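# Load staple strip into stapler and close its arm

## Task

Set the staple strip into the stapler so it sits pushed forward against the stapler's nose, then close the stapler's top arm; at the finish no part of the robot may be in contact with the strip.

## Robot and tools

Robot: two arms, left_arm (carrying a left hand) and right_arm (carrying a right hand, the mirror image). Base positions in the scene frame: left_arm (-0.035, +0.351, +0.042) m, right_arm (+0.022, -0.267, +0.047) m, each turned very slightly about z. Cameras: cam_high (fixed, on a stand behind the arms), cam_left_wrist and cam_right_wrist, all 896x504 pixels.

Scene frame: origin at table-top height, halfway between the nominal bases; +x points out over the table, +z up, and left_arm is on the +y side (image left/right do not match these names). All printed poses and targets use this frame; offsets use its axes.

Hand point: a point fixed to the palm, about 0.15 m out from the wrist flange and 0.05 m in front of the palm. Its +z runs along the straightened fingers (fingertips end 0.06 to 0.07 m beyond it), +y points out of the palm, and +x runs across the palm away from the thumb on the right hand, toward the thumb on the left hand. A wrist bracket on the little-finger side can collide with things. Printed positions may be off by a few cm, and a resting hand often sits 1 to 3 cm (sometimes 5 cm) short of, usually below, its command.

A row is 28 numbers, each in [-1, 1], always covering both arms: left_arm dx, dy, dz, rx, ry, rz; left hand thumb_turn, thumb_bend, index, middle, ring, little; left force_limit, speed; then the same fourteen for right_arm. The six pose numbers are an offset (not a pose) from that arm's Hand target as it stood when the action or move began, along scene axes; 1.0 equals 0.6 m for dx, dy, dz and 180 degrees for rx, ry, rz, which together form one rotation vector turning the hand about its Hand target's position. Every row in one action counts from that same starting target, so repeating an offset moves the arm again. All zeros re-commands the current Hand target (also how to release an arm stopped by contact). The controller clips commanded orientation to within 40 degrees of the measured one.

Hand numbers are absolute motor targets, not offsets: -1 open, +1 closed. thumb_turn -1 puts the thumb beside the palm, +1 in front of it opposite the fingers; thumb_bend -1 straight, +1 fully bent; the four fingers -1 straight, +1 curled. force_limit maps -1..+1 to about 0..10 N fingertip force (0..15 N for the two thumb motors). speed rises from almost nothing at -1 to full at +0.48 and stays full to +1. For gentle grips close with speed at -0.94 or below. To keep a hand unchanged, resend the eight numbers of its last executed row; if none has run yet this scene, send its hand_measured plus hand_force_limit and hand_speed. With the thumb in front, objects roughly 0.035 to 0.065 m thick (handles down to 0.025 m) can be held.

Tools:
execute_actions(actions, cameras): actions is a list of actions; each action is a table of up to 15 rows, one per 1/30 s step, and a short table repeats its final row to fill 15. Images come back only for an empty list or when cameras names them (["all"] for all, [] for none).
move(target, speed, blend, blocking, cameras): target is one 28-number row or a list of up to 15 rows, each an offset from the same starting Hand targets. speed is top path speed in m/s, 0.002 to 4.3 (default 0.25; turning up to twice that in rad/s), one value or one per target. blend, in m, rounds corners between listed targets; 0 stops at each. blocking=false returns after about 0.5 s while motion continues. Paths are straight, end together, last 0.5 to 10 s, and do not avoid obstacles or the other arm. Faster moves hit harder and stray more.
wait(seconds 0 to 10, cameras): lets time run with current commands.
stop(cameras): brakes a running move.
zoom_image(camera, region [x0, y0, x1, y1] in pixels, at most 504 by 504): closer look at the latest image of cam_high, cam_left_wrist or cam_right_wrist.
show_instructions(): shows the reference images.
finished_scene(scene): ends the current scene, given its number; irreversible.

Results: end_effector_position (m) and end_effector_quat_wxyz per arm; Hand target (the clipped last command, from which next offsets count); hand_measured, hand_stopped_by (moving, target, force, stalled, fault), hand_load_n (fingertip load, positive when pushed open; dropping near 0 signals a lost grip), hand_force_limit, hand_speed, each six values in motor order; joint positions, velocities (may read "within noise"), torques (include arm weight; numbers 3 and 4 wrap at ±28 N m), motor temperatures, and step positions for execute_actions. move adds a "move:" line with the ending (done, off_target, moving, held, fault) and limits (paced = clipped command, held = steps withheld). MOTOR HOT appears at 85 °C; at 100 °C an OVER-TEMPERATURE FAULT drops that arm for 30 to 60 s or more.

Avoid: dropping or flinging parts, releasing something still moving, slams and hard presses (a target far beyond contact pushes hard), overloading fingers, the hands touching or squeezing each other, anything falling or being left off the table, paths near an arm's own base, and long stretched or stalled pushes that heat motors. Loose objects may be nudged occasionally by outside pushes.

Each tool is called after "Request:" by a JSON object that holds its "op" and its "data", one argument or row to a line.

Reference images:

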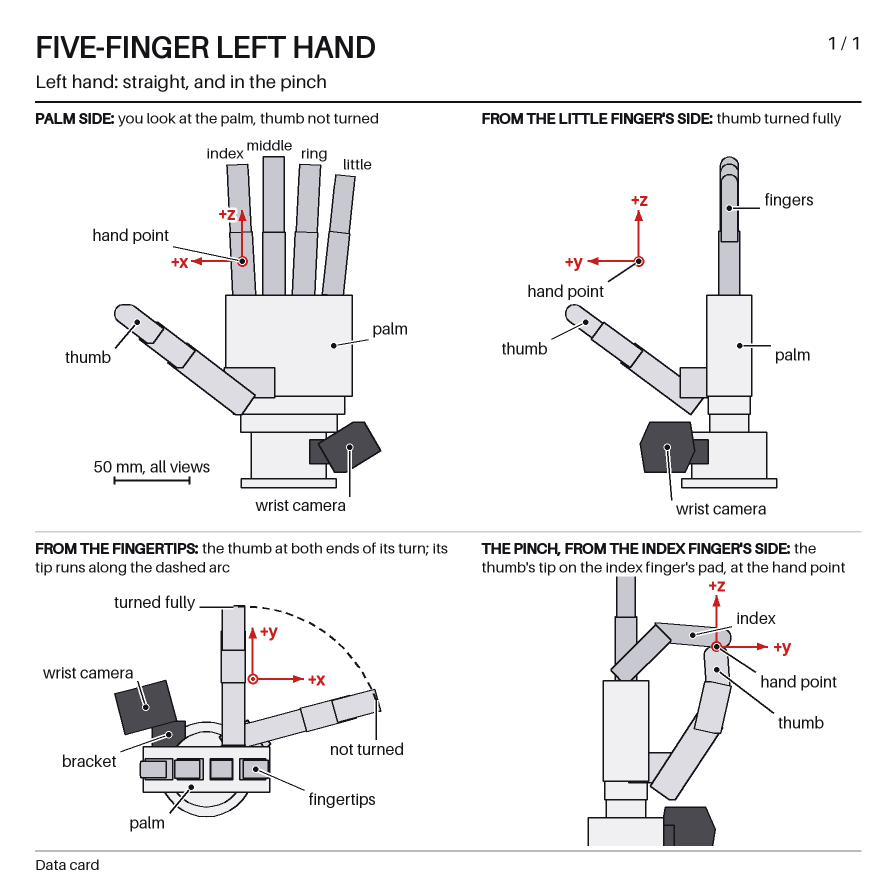

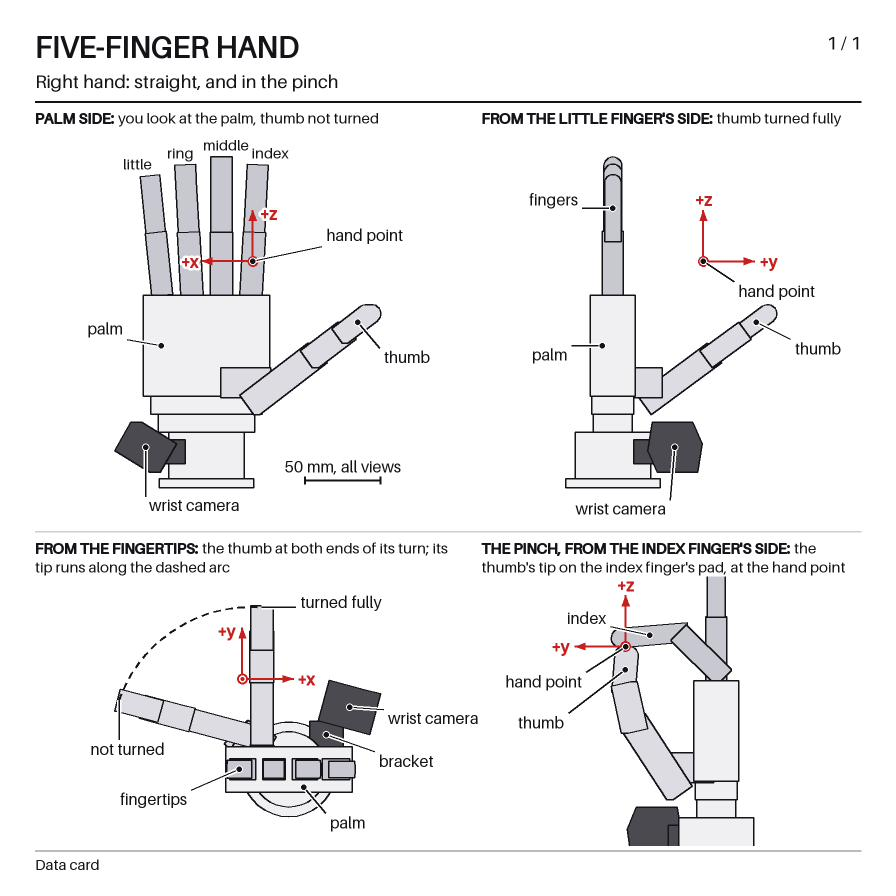

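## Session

Request:
{"op": "execute_actions", "data": {
  "actions": []
}}

Scene clock: 0.00 s.
left_arm: end_effector_position=(+0.2823, +0.5502, +0.2124) hand_measured=(-1.000, -1.000, -1.000, -1.000, -1.000, -1.000) hand_load_n=(+0.0, +0.0, +0.0, +0.0, +0.0, +0.0) hand_stopped_by=(target, target, target, target, target, target) hand_force_limit=0.00 hand_speed=-0.80 end_effector_quat_wxyz=(-0.119, -0.071, +0.989, -0.053) | right_arm: end_effector_position=(+0.4545, -0.2040, +0.2461) hand_measured=(-1.000, -1.000, -1.000, -1.000, -1.000, -1.000) hand_load_n=(+0.0, +0.0, +0.0, +0.0, +0.0, +0.0) hand_stopped_by=(target, target, target, target, target, target) hand_force_limit=0.00 hand_speed=-0.80 end_effector_quat_wxyz=(-0.373, +0.908, -0.190, +0.021)
Joint positions: left_arm=[0.423 1.546 1.326 -1.61 0.024 1.828] | right_arm=[-0.107 1.488 1.322 -1.236 -0.751 -1.176]
Joint velocities: within noise
Joint torques (N m): no reading
Motor temperatures (°C): left_arm=[33 31 36 32 31 30] | right_arm=[29 32 39 31 29 30]
Heat: left arm: hottest elbow 36 °C; right arm: hottest elbow 39 °C.
Hand target: left_arm +0.2885, +0.5535, +0.2217; -0.108, -0.073, +0.990, -0.047 | right_arm +0.4618, -0.2040, +0.2518; -0.376, +0.907, -0.188, +0.030

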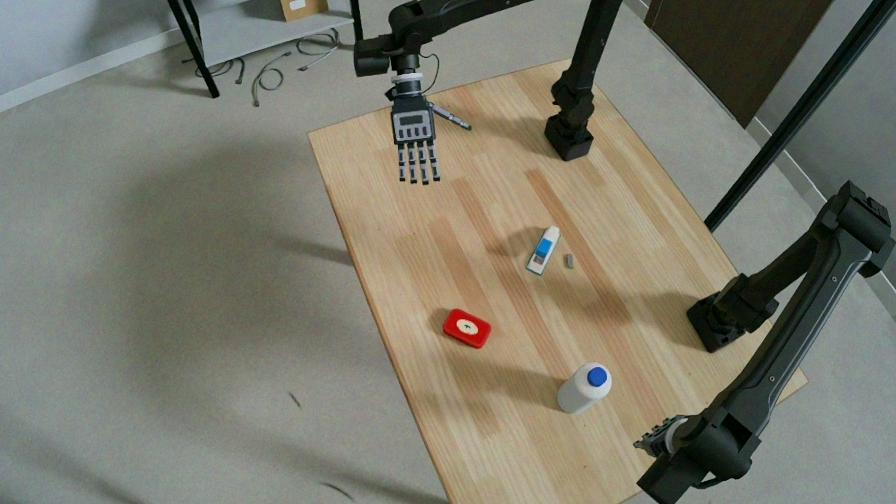

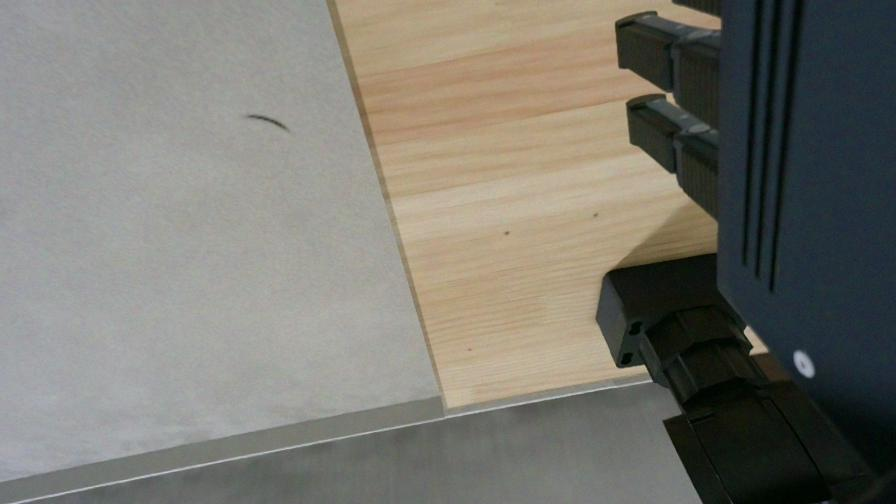

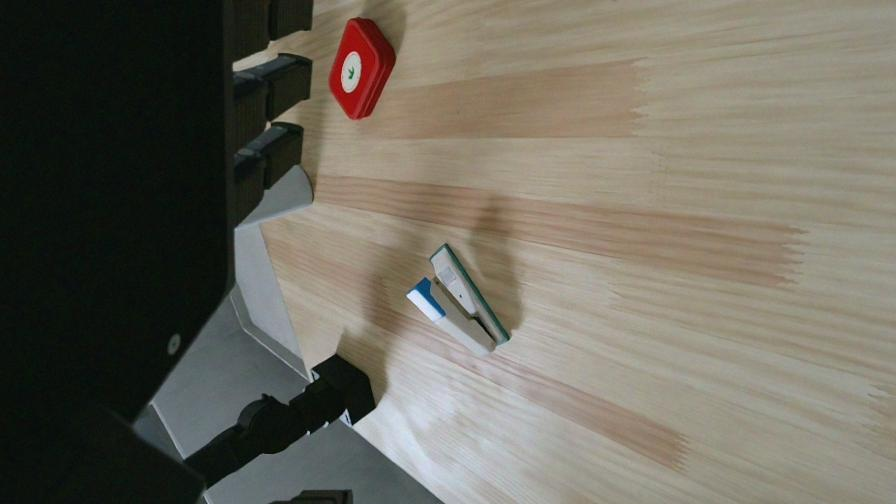

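Request:
{"op": "zoom_image", "data": {
  "camera": "cam_high",
  "region": [500, 210, 600, 300]
}}

Request:
{"op": "zoom_image", "data": {
  "camera": "cam_right_wrist",
  "region": [390, 230, 530, 370]
}}

Scaled by 5.040.

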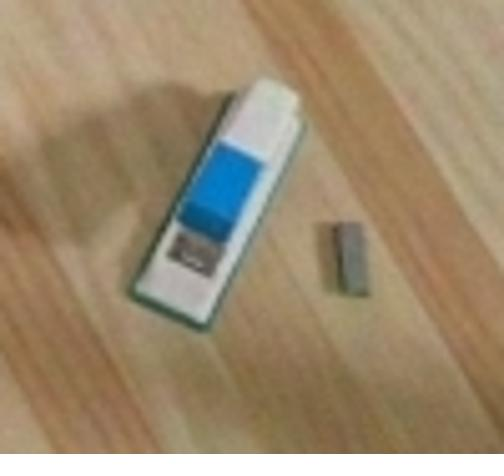

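Scaled by 3.600.

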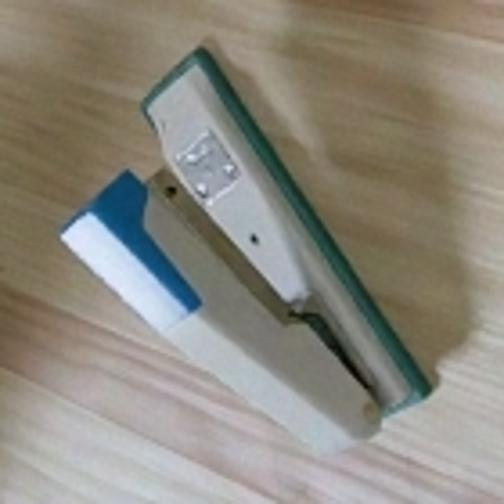

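Request:
{"op": "move", "data": {
  "target": [
    [0,-0.083,0.267,0,0,0,1,-0.4,-0.3,-0.3,-1,-1,-0.5,-0.3,0,0,0,0,0,0,-1,-1,-1,-1,-1,-1,0,-0.8],
    [-0.033,-0.417,0.267,-0.12,-0.09,0.09,1,-0.4,-0.3,-0.3,-1,-1,-0.5,-0.3,0,0,0,0,0,0,-1,-1,-1,-1,-1,-1,0,-0.8],
    [-0.067,-0.75,0.133,-0.268,-0.1928,0.1999,1,-0.4,-0.3,-0.3,-1,-1,-0.5,-0.3,0,0,0,0,0,0,-1,-1,-1,-1,-1,-1,0,-0.8],
    [-0.034,-0.88,-0.06,-0.268,-0.1928,0.1999,1,-0.4,-0.3,-0.3,-1,-1,-0.5,-0.3,0,0,0,0,0,0,-1,-1,-1,-1,-1,-1,0,-0.8]
  ],
  "cameras": ["all"],
  "speed": 0.25,
  "blend": [0.05,0.05,0.05,0]
}}

Scene clock: 36.97 s.
left_arm: end_effector_position=(+0.2687, +0.0316, +0.1801) hand_measured=(+1.000, -0.400, -0.300, -0.300, -1.000, -1.000) hand_load_n=(+0.0, +0.0, +0.0, +0.0, +0.0, +0.0) hand_stopped_by=(target, target, target, target, target, target) hand_force_limit=-0.50 hand_speed=-0.30 end_effector_quat_wxyz=(+0.176, -0.301, +0.810, -0.471) | right_arm: end_effector_position=(+0.4545, -0.2040, +0.2461) hand_measured=(-1.000, -1.000, -1.000, -1.000, -1.000, -1.000) hand_load_n=(-0.5, +0.0, +0.0, +0.0, +0.0, +0.0) hand_stopped_by=(target, target, target, target, target, target) hand_force_limit=0.00 hand_speed=-0.80 end_effector_quat_wxyz=(-0.373, +0.908, -0.190, +0.021)
Joint positions: left_arm=[-0.661 1.072 0.606 -0.058 0.148 0.087] | right_arm=[-0.107 1.488 1.322 -1.236 -0.751 -1.176]
Joint torques (N m): left_arm=[-0.79 -5.54 8.43 2.32 -0.14 -0.04] | right_arm=[-1.32 -11.58 8.98 0.36 -0.54 -0.07]
Motor temperatures (°C): left_arm=[33 32 40 32 31 30] | right_arm=[29 35 49 31 30 30]
Heat: left arm: hottest elbow 40 °C; right arm: hottest elbow 49 °C.
Hand target: left_arm +0.2682, +0.0256, +0.1856; +0.178, -0.296, +0.804, -0.483 | right_arm +0.4618, -0.2040, +0.2518; -0.376, +0.907, -0.188, +0.030
Off the commanded pose: left_arm 0.008 m, 2 deg | right_arm 0.009 m, 1 deg.
move: done

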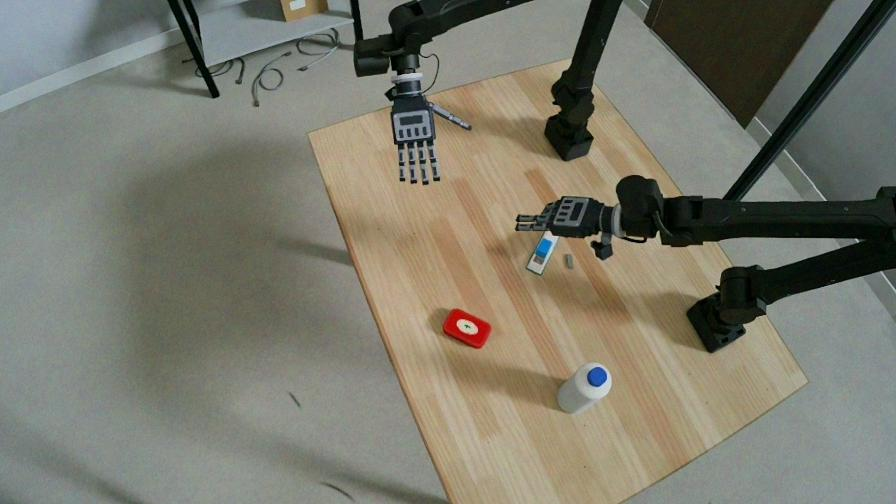

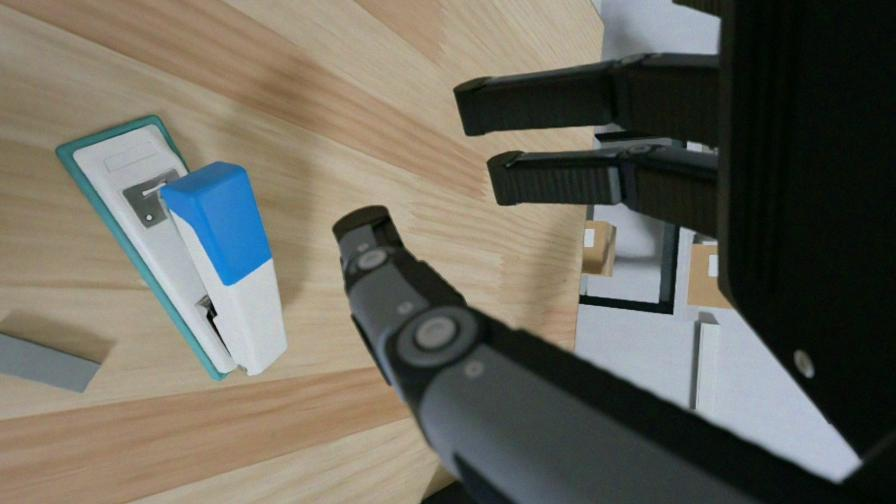

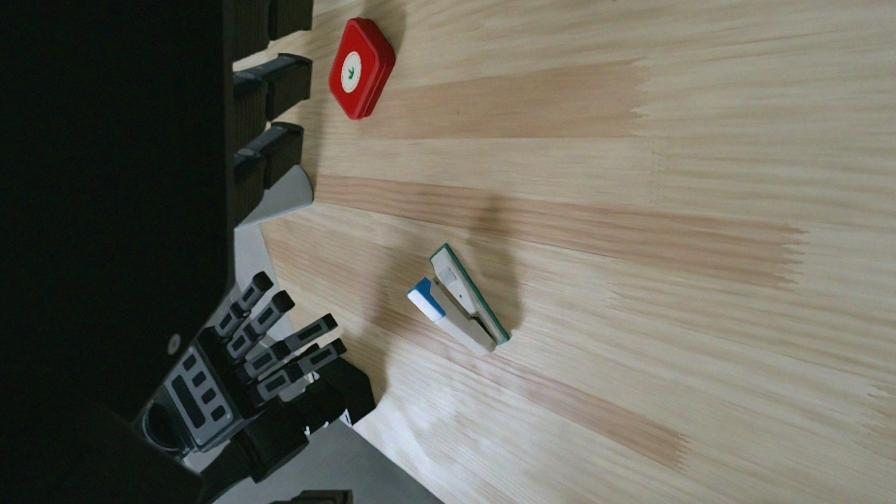

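Request:
{"op": "move", "data": {
  "target": [0.0213,0.001,-0.1593,0,0,0,1,-0.4,-0.3,-0.3,-1,-1,-0.5,-0.3,0,0,0,0,0,0,-1,-1,-1,-1,-1,-1,0,-0.8],
  "cameras": ["cam_left_wrist"],
  "speed": 0.12
}}

Scene clock: 69.33 s.
left_arm: end_effector_position=(+0.2757, +0.0232, +0.0897) hand_measured=(+1.000, -0.400, -0.300, -0.300, -1.000, -1.000) hand_load_n=(+0.0, +0.0, +0.0, +0.0, +0.0, +0.0) hand_stopped_by=(target, target, target, target, target, target) hand_force_limit=-0.50 hand_speed=-0.30 end_effector_quat_wxyz=(+0.172, -0.297, +0.809, -0.478) | right_arm: end_effector_position=(+0.4545, -0.2040, +0.2461) hand_measured=(-1.000, -1.000, -1.000, -1.000, -1.000, -1.000) hand_load_n=(+0.0, +0.0, +0.0, +0.0, +0.0, +0.0) hand_stopped_by=(target, target, target, target, target, target) hand_force_limit=0.00 hand_speed=-0.80 end_effector_quat_wxyz=(-0.373, +0.908, -0.190, +0.021)
Joint positions: left_arm=[-0.659 1.323 0.487 0.322 0.165 0.087] | right_arm=[-0.107 1.488 1.322 -1.236 -0.751 -1.176]
Joint torques (N m): left_arm=[1.2 -6.12 6.41 2.33 0.16 0.09] | right_arm=[-1.32 -11.63 8.91 0.4 -0.53 -0.07]
Heat: left arm: hottest elbow 43 °C; right arm: hottest elbow 53 °C.
Hand target: left_arm +0.2809, +0.0261, +0.0902; +0.178, -0.296, +0.804, -0.483 | right_arm +0.4618, -0.2040, +0.2518; -0.376, +0.907, -0.188, +0.030
Off the commanded pose: left_arm 0.006 m, 1 deg | right_arm 0.009 m, 1 deg.
move: done
Images, in order (width x height): cam_left_wrist 896x504.

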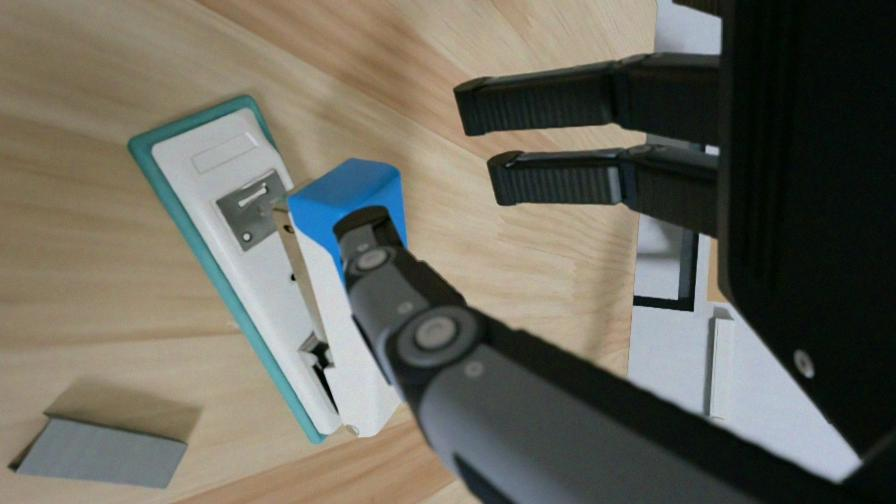

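Request:
{"op": "move", "data": {
  "target": [-0.0332,-0.0318,-0.006,0,0,0,1,-0.4,-0.3,-0.3,-1,-1,-0.5,-0.3,0,0,0,0,0,0,-1,-1,-1,-1,-1,-1,0,-0.8],
  "cameras": ["cam_left_wrist"],
  "speed": 0.08
}}

Scene clock: 84.07 s.
left_arm: end_effector_position=(+0.2647, +0.0104, +0.0892) hand_measured=(+1.000, -0.400, -0.300, -0.300, -1.000, -1.000) hand_load_n=(+0.0, +0.0, +0.0, +0.0, -0.5, +0.0) hand_stopped_by=(target, target, target, target, target, target) hand_force_limit=-0.50 hand_speed=-0.30 end_effector_quat_wxyz=(+0.180, -0.299, +0.806, -0.478) | right_arm: end_effector_position=(+0.4545, -0.2040, +0.2461) hand_measured=(-1.000, -1.000, -1.000, -1.000, -1.000, -1.000) hand_load_n=(-0.5, +0.0, +0.0, +0.0, +0.0, +0.0) hand_stopped_by=(target, target, target, target, target, target) hand_force_limit=0.00 hand_speed=-0.80 end_effector_quat_wxyz=(-0.373, +0.908, -0.190, +0.021)
Joint positions: left_arm=[-0.722 1.323 0.479 0.344 0.094 0.058] | right_arm=[-0.107 1.488 1.322 -1.236 -0.751 -1.176]
Joint torques (N m): left_arm=[-0.79 -5.71 6.16 2.33 -0.16 -0.06] | right_arm=[-1.2 -11.75 8.91 0.4 -0.53 -0.07]
Motor temperatures (°C): left_arm=[33 32 43 33 31 30] | right_arm=[29 36 55 31 30 30]
Heat: left arm: hottest elbow 43 °C; right arm: hottest elbow 55 °C.
Hand target: left_arm +0.2610, +0.0070, +0.0865; +0.178, -0.296, +0.804, -0.483 | right_arm +0.4618, -0.2040, +0.2518; -0.376, +0.907, -0.188, +0.030
Off the commanded pose: left_arm 0.006 m, 1 deg | right_arm 0.009 m, 1 deg.
move: done
Images, in order (width x height): cam_left_wrist 896x504.

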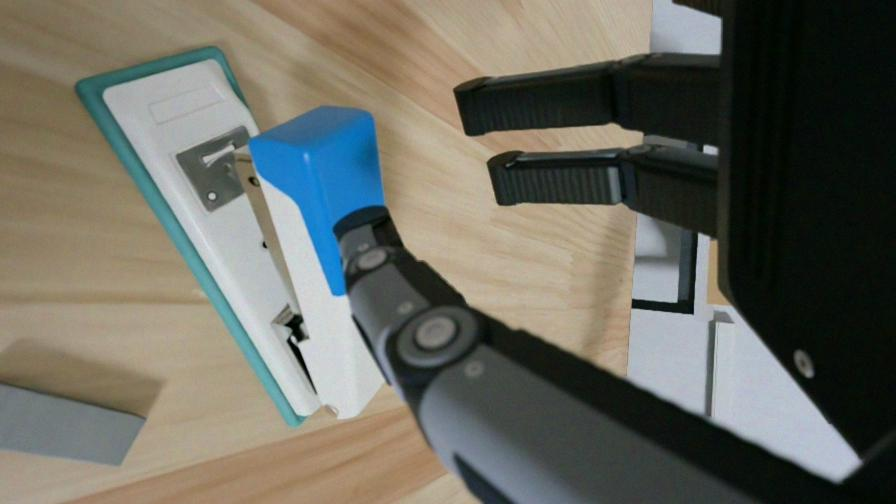

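Request:
{"op": "move", "data": {
  "target": [0.0,0.0,-0.065,0,0,0,1,-0.4,-0.3,-0.3,-1,-1,-0.5,-0.3,0,0,0,0,0,0,-1,-1,-1,-1,-1,-1,0,-0.8],
  "cameras": ["cam_left_wrist"],
  "speed": 0.08
}}

Scene clock: 90.00 s.
left_arm: end_effector_position=(+0.2645, +0.0106, +0.0479) hand_measured=(+1.000, -0.400, -0.300, -0.300, -1.000, -1.000) hand_load_n=(+0.0, +0.0, +0.0, +0.0, +0.0, +0.0) hand_stopped_by=(target, target, target, target, target, target) hand_force_limit=-0.50 hand_speed=-0.30 end_effector_quat_wxyz=(+0.180, -0.299, +0.807, -0.477) | right_arm: end_effector_position=(+0.4545, -0.2040, +0.2461) hand_measured=(-1.000, -1.000, -1.000, -1.000, -1.000, -1.000) hand_load_n=(+0.0, +0.0, +0.0, +0.0, +0.0, +0.0) hand_stopped_by=(target, target, target, target, target, target) hand_force_limit=0.00 hand_speed=-0.80 end_effector_quat_wxyz=(-0.373, +0.908, -0.190, +0.021)
Joint positions: left_arm=[-0.722 1.466 0.444 0.517 0.094 0.058] | right_arm=[-0.107 1.488 1.322 -1.236 -0.751 -1.176]
Joint torques (N m): left_arm=[-0.73 -6.59 5.11 2.35 -0.17 -0.06] | right_arm=[-1.08 -11.63 8.95 0.35 -0.53 -0.06]
Motor temperatures (°C): left_arm=[33 32 42 33 31 30] | right_arm=[29 36 55 31 30 30]
Heat: left arm: hottest elbow 42 °C; right arm: hottest elbow 55 °C.
Hand target: left_arm +0.2610, +0.0070, +0.0475; +0.178, -0.296, +0.804, -0.483 | right_arm +0.4618, -0.2040, +0.2518; -0.376, +0.907, -0.188, +0.030
Off the commanded pose: left_arm 0.005 m, 1 deg | right_arm 0.009 m, 1 deg.
move: done
Images, in order (width x height): cam_left_wrist 896x504.

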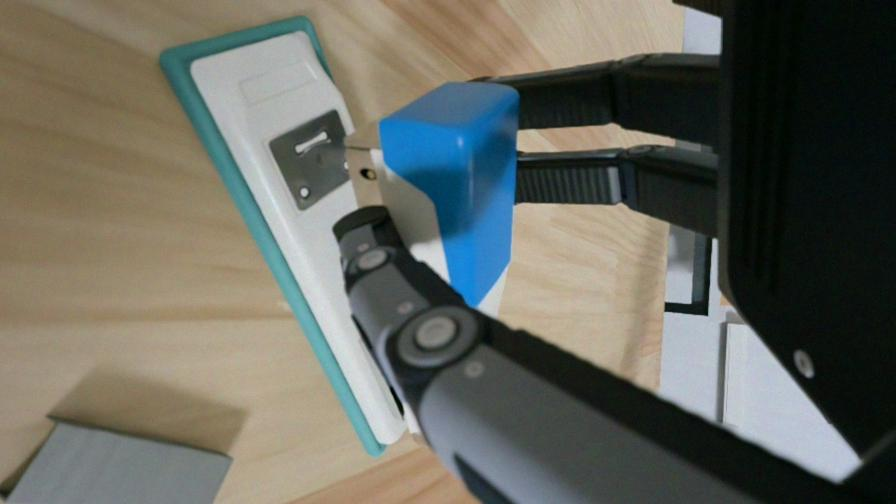

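Request:
{"op": "execute_actions", "data": {
  "actions": [
    [[0,0,0,0,0,0,1,-0.4,0.2,0.2,-1,-1,-0.55,-0.85,0,0,0,0,0,0,-1,-1,-1,-1,-1,-1,0,-0.8]],
    [[0,0,0,0,0,0,1,-0.4,0.2,0.2,-1,-1,-0.55,-0.85,0,0,0,0,0,0,-1,-1,-1,-1,-1,-1,0,-0.8]]
  ],
  "cameras": ["cam_left_wrist"]
}}

Scene clock: 97.07 s.
left_arm: end_effector_position=(+0.2646, +0.0103, +0.0482) hand_measured=(+1.000, -0.402, +0.030, +0.016, -1.000, -1.000) hand_load_n=(-0.5, +5.0, +5.5, +2.0, +0.0, +0.0) hand_stopped_by=(target, target, force, force, target, target) hand_force_limit=-0.55 hand_speed=-0.85 end_effector_quat_wxyz=(+0.179, -0.300, +0.806, -0.477) | right_arm: end_effector_position=(+0.4545, -0.2040, +0.2461) hand_measured=(-1.000, -1.000, -1.000, -1.000, -1.000, -1.000) hand_load_n=(+0.0, +0.0, +0.0, +0.0, +0.0, +0.0) hand_stopped_by=(target, target, target, target, target, target) hand_force_limit=0.00 hand_speed=-0.80 end_effector_quat_wxyz=(-0.373, +0.908, -0.190, +0.021)
Joint positions: left_arm=[-0.722 1.466 0.444 0.519 0.094 0.056] | right_arm=[-0.107 1.488 1.322 -1.236 -0.751 -1.176]
Joint torques (N m): left_arm=[-0.73 -6.59 5.12 2.28 -0.14 -0.04] | right_arm=[-1.38 -11.75 8.96 0.39 -0.54 -0.07]
Motor temperatures (°C): left_arm=[33 32 42 33 31 30] | right_arm=[29 37 56 31 30 30]
Heat: left arm: hottest elbow 42 °C; right arm: hottest elbow 56 °C.
Hand target: left_arm +0.2610, +0.0070, +0.0475; +0.178, -0.296, +0.804, -0.483 | right_arm +0.4618, -0.2040, +0.2518; -0.376, +0.907, -0.188, +0.030
Off the commanded pose: left_arm 0.005 m, 1 deg | right_arm 0.009 m, 1 deg.
Step readings (end_effector_position of left_arm | right_arm):
0: (+0.2645, +0.0106, +0.0479) | (+0.4545, -0.2040, +0.2461)
1: (+0.2645, +0.0106, +0.0479) | (+0.4545, -0.2040, +0.2461)
2: (+0.2645, +0.0106, +0.0479) | (+0.4545, -0.2040, +0.2461)
4: (+0.2645, +0.0106, +0.0479) | (+0.4545, -0.2040, +0.2461)
8: (+0.2645, +0.0106, +0.0479) | (+0.4545, -0.2040, +0.2461)
15: (+0.2645, +0.0106, +0.0479) | (+0.4545, -0.2040, +0.2461)
16: (+0.2645, +0.0106, +0.0479) | (+0.4545, -0.2040, +0.2461)
17: (+0.2645, +0.0106, +0.0479) | (+0.4545, -0.2040, +0.2461)
19: (+0.2645, +0.0106, +0.0479) | (+0.4545, -0.2040, +0.2461)
23: (+0.2645, +0.0106, +0.0479) | (+0.4545, -0.2040, +0.2461)
30: (+0.2646, +0.0103, +0.0482) | (+0.4545, -0.2040, +0.2461)
Images, in order (width x height): cam_left_wrist 896x504.

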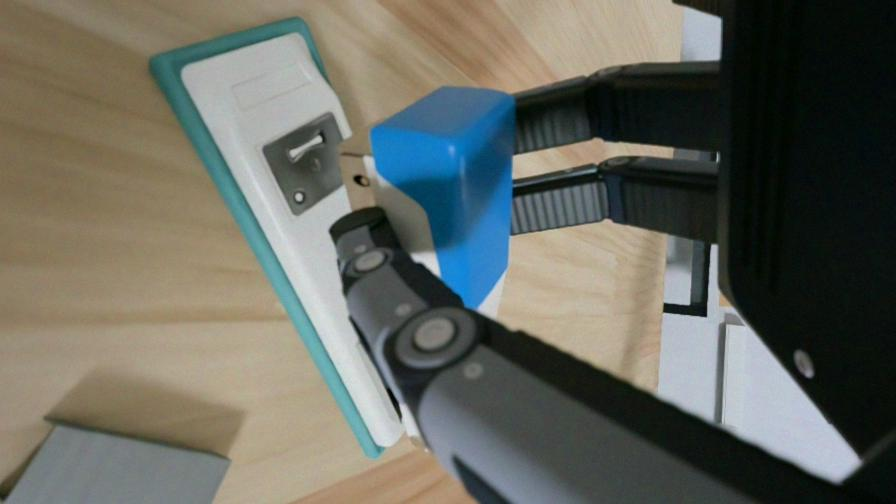

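Request:
{"op": "move", "data": {
  "target": [0.0153,-0.0332,0.0952,0,0,0,1,-0.4,0.2,0.2,-1,-1,-0.55,-0.85,0,0,0,0,0,0,-1,-1,-1,-1,-1,-1,0,-0.8],
  "cameras": ["cam_left_wrist"],
  "speed": 0.04
}}

Scene clock: 115.70 s.
left_arm: end_effector_position=(+0.2518, +0.0137, +0.0700) hand_measured=(+1.000, -0.402, +0.030, +0.016, -1.000, -1.000) hand_load_n=(+0.5, +4.5, +6.0, +0.0, +0.0, +0.0) hand_stopped_by=(target, target, force, force, target, target) hand_force_limit=-0.55 hand_speed=-0.85 end_effector_quat_wxyz=(+0.168, -0.307, +0.820, -0.452) | right_arm: end_effector_position=(+0.4545, -0.2040, +0.2461) hand_measured=(-1.000, -1.000, -1.000, -1.000, -1.000, -1.000) hand_load_n=(+0.0, +0.0, +0.0, +0.0, +0.0, +0.0) hand_stopped_by=(target, target, target, target, target, target) hand_force_limit=0.00 hand_speed=-0.80 end_effector_quat_wxyz=(-0.373, +0.908, -0.190, +0.021)
Joint positions: left_arm=[-0.743 1.345 0.474 0.306 0.075 0.045] | right_arm=[-0.107 1.488 1.322 -1.236 -0.751 -1.176]
Joint torques (N m): left_arm=[-0.97 -8.06 11.43 1.17 -0.18 -0.05] | right_arm=[-1.44 -11.63 8.99 0.4 -0.54 -0.06]
Motor temperatures (°C): left_arm=[33 32 41 33 31 30] | right_arm=[29 37 57 31 30 30]
Heat: left arm: hottest elbow 41 °C; right arm: hottest elbow 57 °C.
Hand target: left_arm +0.2702, -0.0129, +0.1046; +0.178, -0.296, +0.804, -0.483 | right_arm +0.4618, -0.2040, +0.2518; -0.376, +0.907, -0.188, +0.030
Off the commanded pose: left_arm 0.047 m, 4 deg | right_arm 0.009 m, 1 deg.
move: off_target (left_arm)
Images, in order (width x height): cam_left_wrist 896x504.

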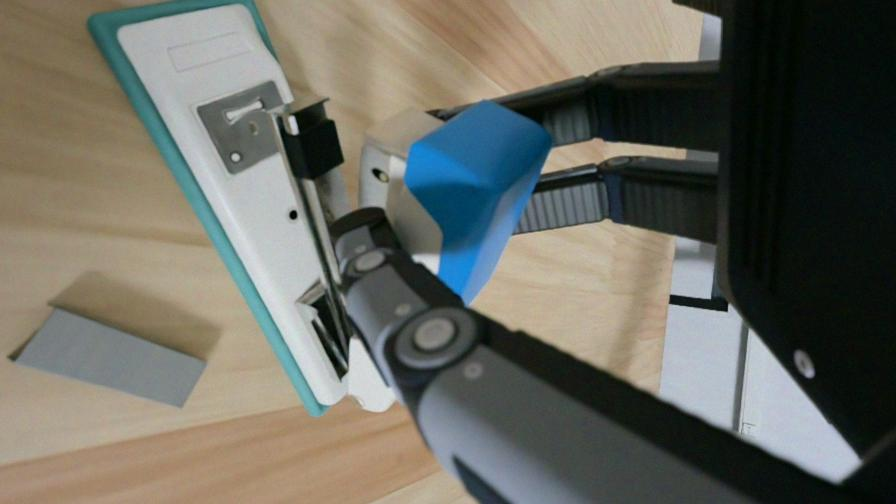

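Request:
{"op": "move", "data": {
  "target": [
    [-0.0185,-0.0418,0.0682,0,0,0,1,-0.4,0.2,0.2,-1,-1,-0.55,-0.85,0,0,0,0,0,0,-1,-1,-1,-1,-1,-1,0,-0.8],
    [-0.0528,-0.0713,0.0943,0,0,0,1,-0.4,0.2,0.2,-1,-1,-0.55,-0.85,0,0,0,0,0,0,-1,-1,-1,-1,-1,-1,0,-0.8]
  ],
  "cameras": ["cam_left_wrist","cam_right_wrist"],
  "speed": 0.04,
  "blend": [0.01,0]
}}

Scene clock: 129.33 s.
left_arm: end_effector_position=(+0.2213, -0.0228, +0.1124) hand_measured=(+1.000, -0.402, +0.030, +0.016, -1.000, -1.000) hand_load_n=(+0.5, +4.0, +6.0, +0.0, +0.0, +0.0) hand_stopped_by=(target, target, force, force, target, target) hand_force_limit=-0.55 hand_speed=-0.85 end_effector_quat_wxyz=(+0.169, -0.300, +0.829, -0.440) | right_arm: end_effector_position=(+0.4545, -0.2040, +0.2461) hand_measured=(-1.000, -1.000, -1.000, -1.000, -1.000, -1.000) hand_load_n=(-0.5, +0.0, +0.0, +0.0, +0.0, +0.0) hand_stopped_by=(target, target, target, target, target, target) hand_force_limit=0.00 hand_speed=-0.80 end_effector_quat_wxyz=(-0.373, +0.908, -0.190, +0.021)
Joint positions: left_arm=[-0.896 1.245 0.563 0.092 -0.054 -0.016] | right_arm=[-0.107 1.488 1.322 -1.236 -0.751 -1.176]
Joint torques (N m): left_arm=[-1.03 -8.23 13.6 1.32 -0.23 -0.12] | right_arm=[-1.08 -11.63 8.98 0.43 -0.54 -0.07]
Motor temperatures (°C): left_arm=[33 32 44 32 31 30] | right_arm=[29 37 57 31 30 30]
Heat: left arm: hottest elbow 44 °C; right arm: hottest elbow 57 °C.
Hand target: left_arm +0.2385, -0.0557, +0.1613; +0.178, -0.296, +0.804, -0.483 | right_arm +0.4618, -0.2040, +0.2518; -0.376, +0.907, -0.188, +0.030
Off the commanded pose: left_arm 0.061 m, 6 deg | right_arm 0.009 m, 1 deg.
move: off_target (left_arm)
Images, in order (width x height): cam_left_wrist 896x504, cam_right_wrist 896x504.

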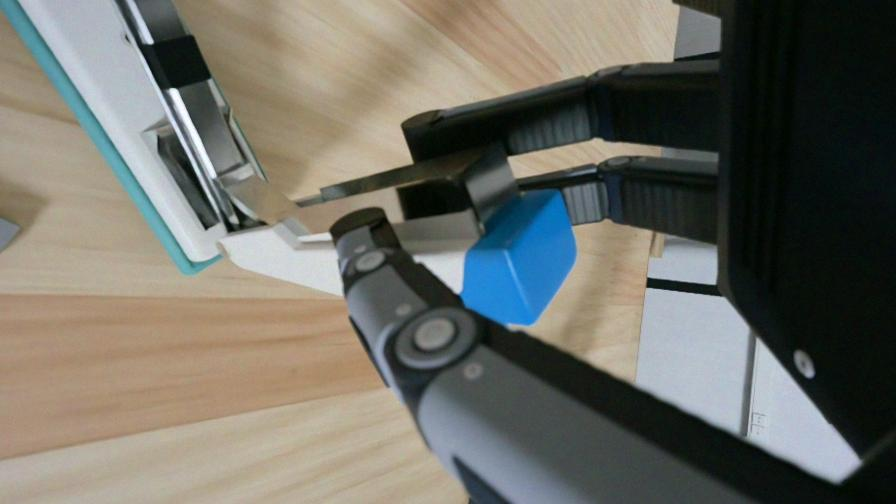

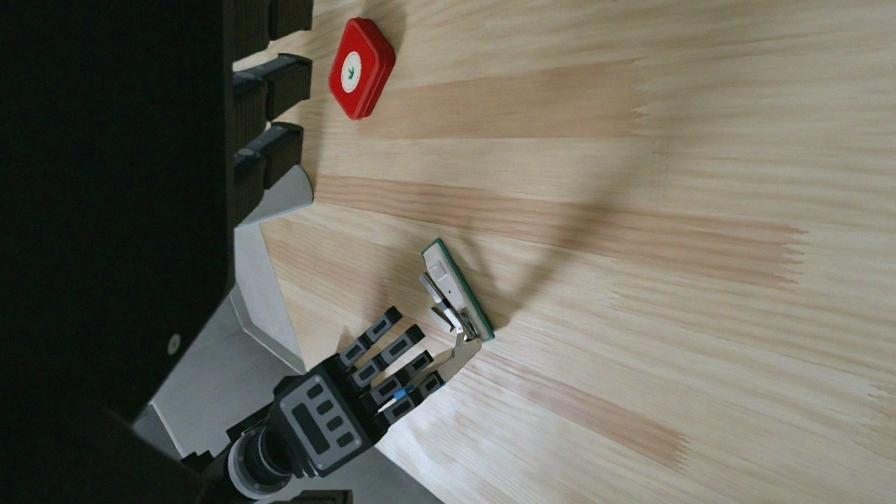

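Request:
{"op": "move", "data": {
  "target": [
    [-0.0343,-0.0297,0.022,0,0,0,1,-0.4,0.2,0.2,-1,-1,-0.55,-0.85,0,0,0,0,0,0,-1,-1,-1,-1,-1,-1,0,-0.8],
    [-0.0623,-0.0538,0.018,0,0,0,1,-0.4,0.2,0.2,-1,-1,-0.55,-0.85,0,0,0,0,0,0,-1,-1,-1,-1,-1,-1,0,-0.8]
  ],
  "cameras": ["cam_left_wrist","cam_right_wrist"],
  "speed": 0.04,
  "blend": [0.01,0]
}}

Request:
{"op": "zoom_image", "data": {
  "camera": "cam_right_wrist",
  "region": [380, 220, 540, 420]
}}

Scene clock: 142.53 s.
left_arm: end_effector_position=(+0.1892, -0.0528, +0.1285) hand_measured=(+1.000, -0.402, +0.030, +0.016, -1.000, -1.000) hand_load_n=(+0.0, +4.5, +5.5, +0.0, +0.0, +0.0) hand_stopped_by=(target, target, force, force, target, target) hand_force_limit=-0.55 hand_speed=-0.85 end_effector_quat_wxyz=(+0.177, -0.296, +0.827, -0.444) | right_arm: end_effector_position=(+0.4545, -0.2040, +0.2461) hand_measured=(-1.000, -1.000, -1.000, -1.000, -1.000, -1.000) hand_load_n=(+0.0, -0.5, +0.0, +0.0, +0.0, +0.0) hand_stopped_by=(target, target, target, target, target, target) hand_force_limit=0.00 hand_speed=-0.80 end_effector_quat_wxyz=(-0.373, +0.908, -0.190, +0.021)
Joint positions: left_arm=[-1.036 1.229 0.597 0.046 -0.179 -0.082] | right_arm=[-0.107 1.488 1.322 -1.236 -0.751 -1.176]
Joint torques (N m): left_arm=[-1.08 -6.95 13.98 1.39 -0.27 -0.11] | right_arm=[-1.26 -11.63 8.92 0.38 -0.54 -0.08]
Motor temperatures (°C): left_arm=[33 32 46 32 31 30] | right_arm=[29 37 58 31 31 30]
Heat: left arm: hottest elbow 46 °C; right arm: hottest elbow 58 °C.
Hand target: left_arm +0.2012, -0.0879, +0.1720; +0.178, -0.296, +0.804, -0.483 | right_arm +0.4618, -0.2040, +0.2518; -0.376, +0.907, -0.188, +0.030
Off the commanded pose: left_arm 0.057 m, 5 deg | right_arm 0.009 m, 1 deg.
move: off_target (left_arm)
Images, in order (width x height): cam_left_wrist 896x504, cam_right_wrist 896x504.

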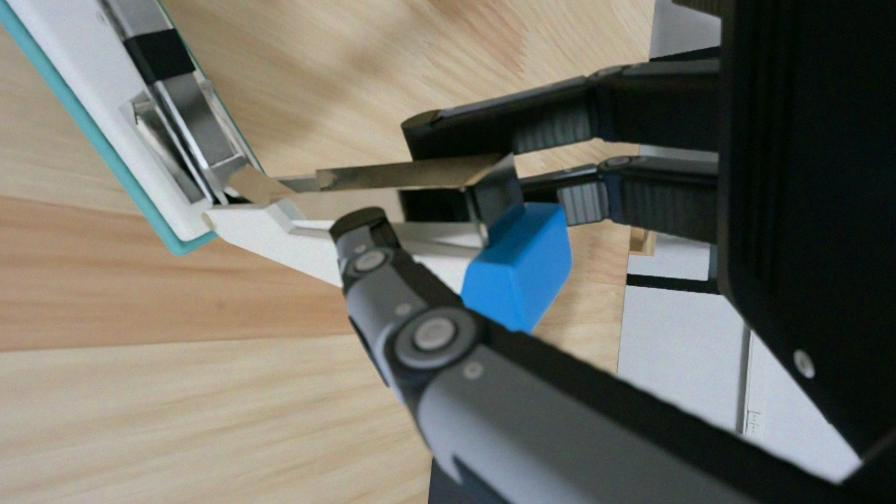

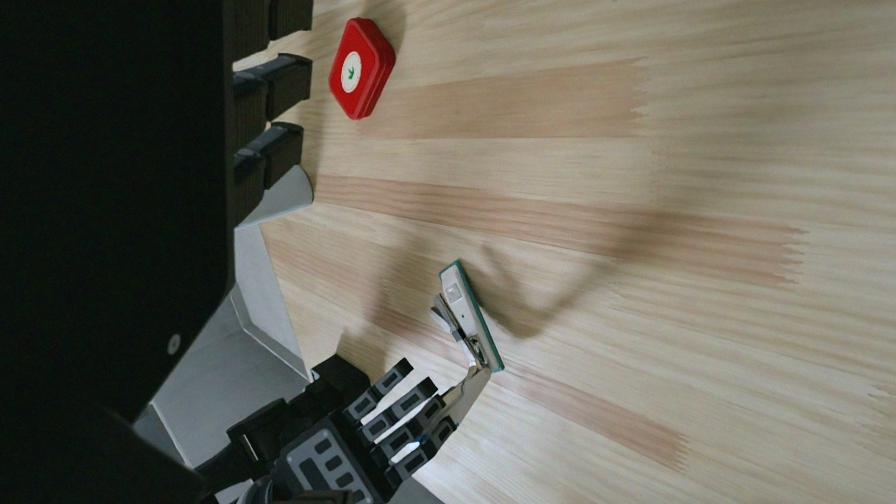

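Scaled by 2.520.

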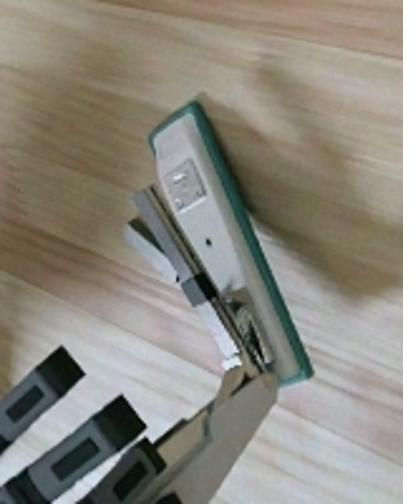

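Request:
{"op": "move", "data": {
  "target": [-0.017,0.045,-0.047,0,0,0,1,-0.4,0.2,0.2,-1,-1,-0.55,-0.85,0,0,0,0,0,0,-1,-1,-1,-1,-1,-1,0,-0.8],
  "cameras": [],
  "speed": 0.05
}}

Request:
{"op": "execute_actions", "data": {
  "actions": [
    [[0,0,0,0,0,0,1,-0.4,-0.12,-0.12,-1,-1,-0.6,-0.9,0,0,0,0,0,0,-1,-1,-1,-1,-1,-1,0,-0.8]],
    [[0,0,0,0,0,0,1,-0.4,-0.12,-0.12,-1,-1,-0.6,-0.9,0,0,0,0,0,0,-1,-1,-1,-1,-1,-1,0,-0.8]]
  ],
  "cameras": ["cam_left_wrist","cam_right_wrist"]
}}

Scene clock: 156.57 s.
left_arm: end_effector_position=(+0.1889, -0.0540, +0.1276) hand_measured=(+1.000, -0.402, +0.030, +0.016, -1.000, -1.000) hand_load_n=(-1.0, +4.5, +5.5, +0.0, +0.0, +0.0) hand_stopped_by=(target, target, force, force, target, target) hand_force_limit=-0.55 hand_speed=-0.85 end_effector_quat_wxyz=(+0.177, -0.294, +0.820, -0.459) | right_arm: end_effector_position=(+0.4545, -0.2040, +0.2461) hand_measured=(-1.000, -1.000, -1.000, -1.000, -1.000, -1.000) hand_load_n=(+0.0, +0.0, +0.0, +0.0, +0.0, +0.0) hand_stopped_by=(target, target, target, target, target, target) hand_force_limit=0.00 hand_speed=-0.80 end_effector_quat_wxyz=(-0.373, +0.908, -0.190, +0.021)
Joint positions: left_arm=[-1.036 1.229 0.573 0.103 -0.174 -0.082] | right_arm=[-0.107 1.488 1.322 -1.236 -0.751 -1.176]
Joint torques (N m): left_arm=[-0.15 -7.94 7.73 2.55 -0.06 -0.03] | right_arm=[-1.14 -11.75 8.92 0.42 -0.53 -0.06]
Motor temperatures (°C): left_arm=[33 32 49 32 31 30] | right_arm=[29 37 58 31 31 30]
Heat: left arm: hottest elbow 49 °C; right arm: hottest elbow 58 °C.
Hand target: left_arm +0.1910, -0.0609, +0.1439; +0.178, -0.296, +0.804, -0.483 | right_arm +0.4618, -0.2040, +0.2518; -0.376, +0.907, -0.188, +0.030
Off the commanded pose: left_arm 0.018 m, 3 deg | right_arm 0.009 m, 1 deg.
move: off_target (left_arm)
No camera images: "cameras" was empty.

Scene clock: 157.87 s.
left_arm: end_effector_position=(+0.1894, -0.0558, +0.1316) hand_measured=(+1.000, -0.400, -0.120, -0.120, -1.000, -1.000) hand_load_n=(+0.0, +0.0, +0.0, +0.0, +0.5, +0.0) hand_stopped_by=(target, target, target, target, target, target) hand_force_limit=-0.60 hand_speed=-0.90 end_effector_quat_wxyz=(+0.176, -0.297, +0.816, -0.465) | right_arm: end_effector_position=(+0.4545, -0.2040, +0.2461) hand_measured=(-1.000, -1.000, -1.000, -1.000, -1.000, -1.000) hand_load_n=(+0.0, +0.0, +0.0, +0.0, +0.0, +0.0) hand_stopped_by=(target, target, target, target, target, target) hand_force_limit=0.00 hand_speed=-0.80 end_effector_quat_wxyz=(-0.373, +0.908, -0.190, +0.021)
Joint positions: left_arm=[-1.036 1.224 0.573 0.111 -0.174 -0.09] | right_arm=[-0.107 1.488 1.322 -1.236 -0.751 -1.176]
Joint torques (N m): left_arm=[-0.15 -7.53 7.79 2.29 -0.06 -0.03] | right_arm=[-1.2 -11.81 8.92 0.38 -0.54 -0.07]
Motor temperatures (°C): left_arm=[33 32 49 32 31 30] | right_arm=[29 37 58 31 31 30]
Heat: left arm: hottest elbow 49 °C; right arm: hottest elbow 58 °C.
Hand target: left_arm +0.1910, -0.0609, +0.1438; +0.178, -0.296, +0.804, -0.483 | right_arm +0.4618, -0.2040, +0.2518; -0.376, +0.907, -0.188, +0.030
Off the commanded pose: left_arm 0.013 m, 2 deg | right_arm 0.009 m, 1 deg.
Step readings (end_effector_position of left_arm | right_arm):
0: (+0.1889, -0.0540, +0.1276) | (+0.4545, -0.2040, +0.2461)
1: (+0.1889, -0.0540, +0.1276) | (+0.4545, -0.2040, +0.2461)
2: (+0.1889, -0.0540, +0.1276) | (+0.4545, -0.2040, +0.2461)
4: (+0.1889, -0.0540, +0.1276) | (+0.4545, -0.2040, +0.2461)
8: (+0.1892, -0.0555, +0.1301) | (+0.4545, -0.2040, +0.2461)
15: (+0.1894, -0.0558, +0.1316) | (+0.4545, -0.2040, +0.2461)
16: (+0.1894, -0.0558, +0.1316) | (+0.4545, -0.2040, +0.2461)
17: (+0.1894, -0.0558, +0.1316) | (+0.4545, -0.2040, +0.2461)
19: (+0.1894, -0.0558, +0.1316) | (+0.4545, -0.2040, +0.2461)
23: (+0.1894, -0.0558, +0.1316) | (+0.4545, -0.2040, +0.2461)
30: (+0.1894, -0.0558, +0.1316) | (+0.4545, -0.2040, +0.2461)
Images, in order (width x height): cam_left_wrist 896x504, cam_right_wrist 896x504.

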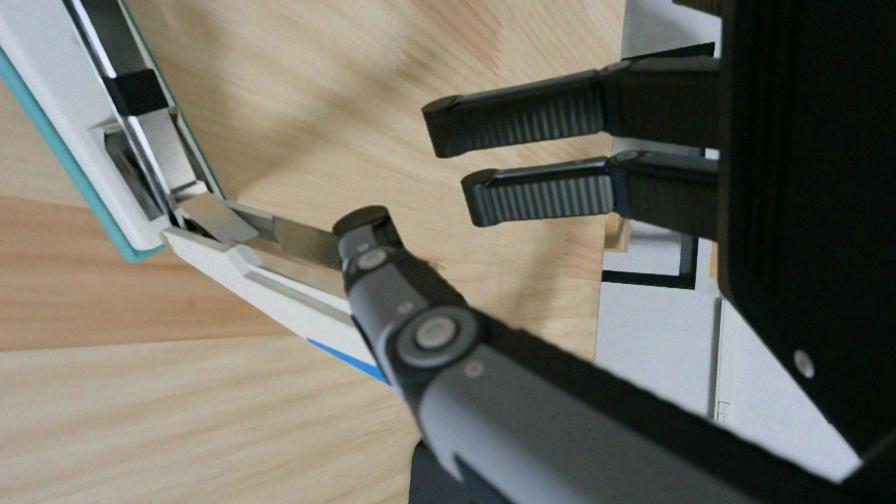

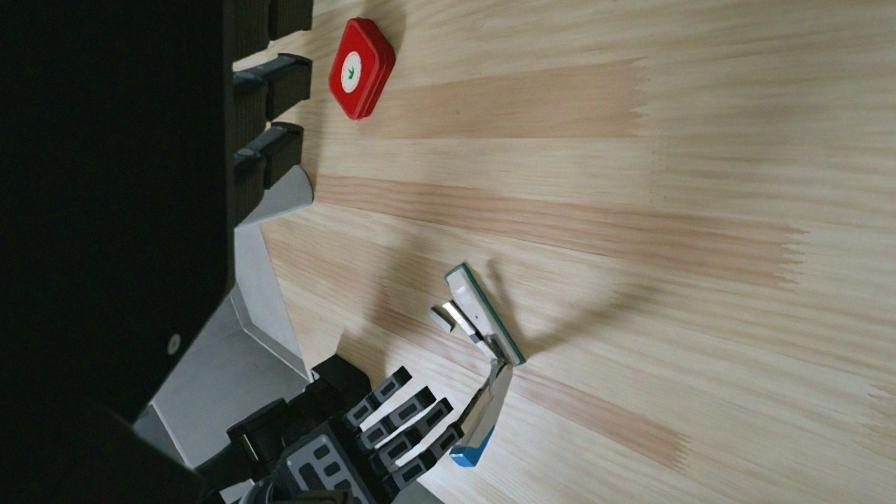

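Request:
{"op": "move", "data": {
  "target": [
    [0.03,0.03,0.01,0,0,0,1,-0.4,-0.5,-0.5,-1,-1,-0.6,-0.5,0,0,0,0,0,0,-1,-1,-1,-1,-1,-1,0,-0.8],
    [0.04,0.05,0.12,0,0,0,1,-0.37,-0.5,-0.5,-1,-1,-0.6,-0.5,0,0,0,0,0,0,-1,-1,-1,-1,-1,-1,0,-0.8],
    [0.019,0.161,-0.05,-0.0424,-0.0258,0.139,1,-0.37,-0.35,-0.2,-1,-1,-0.4,-0.5,0,0,0,0,0,0,-1,-1,-1,-1,-1,-1,0,-0.8]
  ],
  "cameras": ["all"],
  "speed": [0.08,0.12,0.15],
  "blend": [0.0,0.03,0]
}}

Scene clock: 209.83 s.
left_arm: end_effector_position=(+0.2053, +0.0389, +0.1141) hand_measured=(+1.000, -0.370, -0.350, -0.200, -1.000, -1.000) hand_load_n=(+0.0, +0.0, +0.0, +0.0, +0.0, +0.0) hand_stopped_by=(target, target, target, target, target, target) hand_force_limit=-0.40 hand_speed=-0.50 end_effector_quat_wxyz=(+0.293, -0.456, +0.683, -0.490) | right_arm: end_effector_position=(+0.4545, -0.2040, +0.2461) hand_measured=(-1.000, -1.000, -1.000, -1.000, -1.000, -1.000) hand_load_n=(+0.0, +0.0, +0.0, +0.0, +0.0, +0.0) hand_stopped_by=(target, target, target, target, target, target) hand_force_limit=0.00 hand_speed=-0.80 end_effector_quat_wxyz=(-0.373, +0.908, -0.190, +0.021)
Joint positions: left_arm=[-1.069 1.072 0.289 0.345 -0.603 -0.309] | right_arm=[-0.107 1.488 1.322 -1.236 -0.751 -1.176]
Joint torques (N m): left_arm=[-1.08 -2.84 6.65 2.24 -0.49 -0.06] | right_arm=[-1.03 -11.63 8.91 0.39 -0.54 -0.07]
Motor temperatures (°C): left_arm=[33 32 46 33 31 30] | right_arm=[29 38 59 31 31 30]
Heat: left arm: hottest elbow 46 °C; right arm: hottest elbow 59 °C.
Hand target: left_arm +0.2024, +0.0357, +0.1138; +0.291, -0.455, +0.680, -0.497 | right_arm +0.4618, -0.2040, +0.2518; -0.376, +0.907, -0.188, +0.030
Off the commanded pose: left_arm 0.004 m, 1 deg | right_arm 0.009 m, 1 deg.
move: done; blend cut to 0 m at target 2; target 2's new numbers were sent with left_arm's hand 0.044 m and 4 deg from that target

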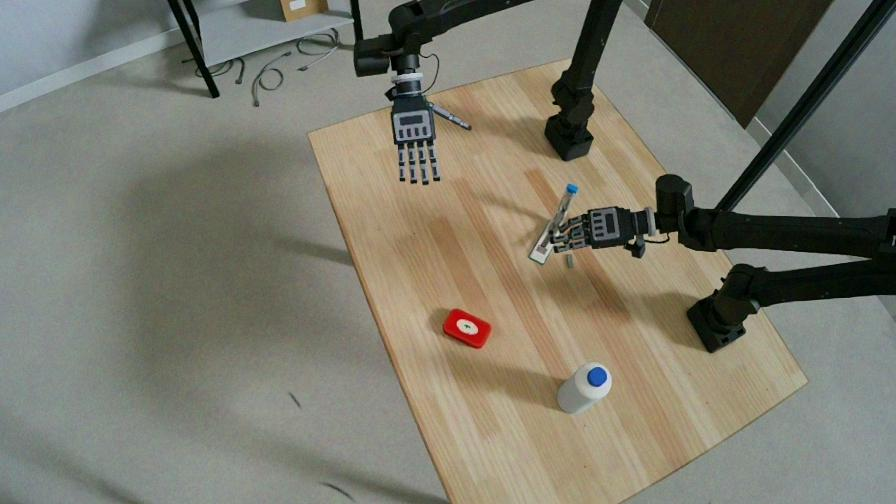

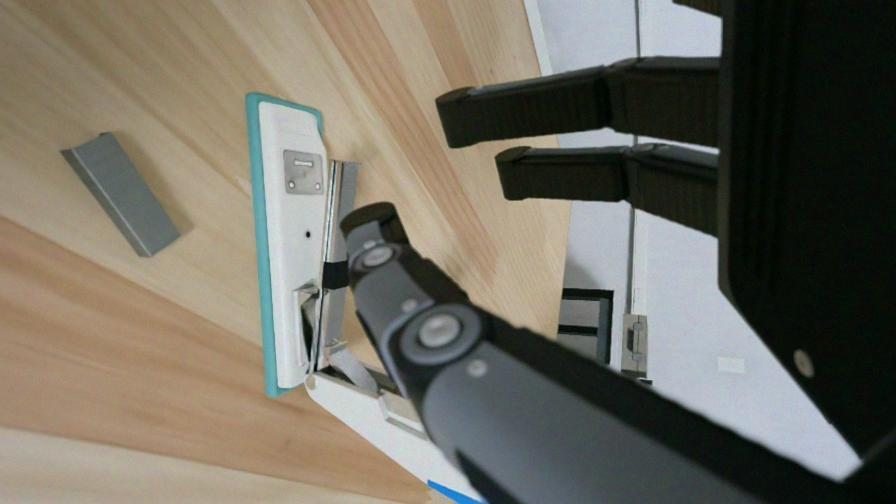

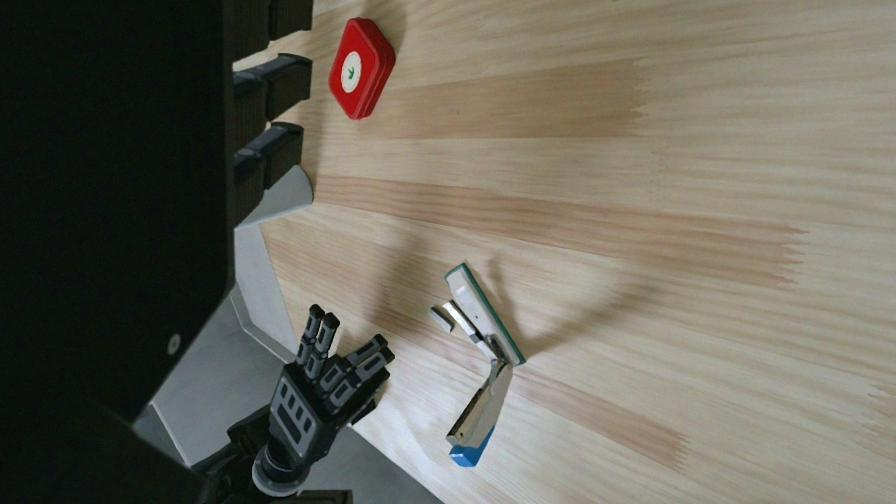

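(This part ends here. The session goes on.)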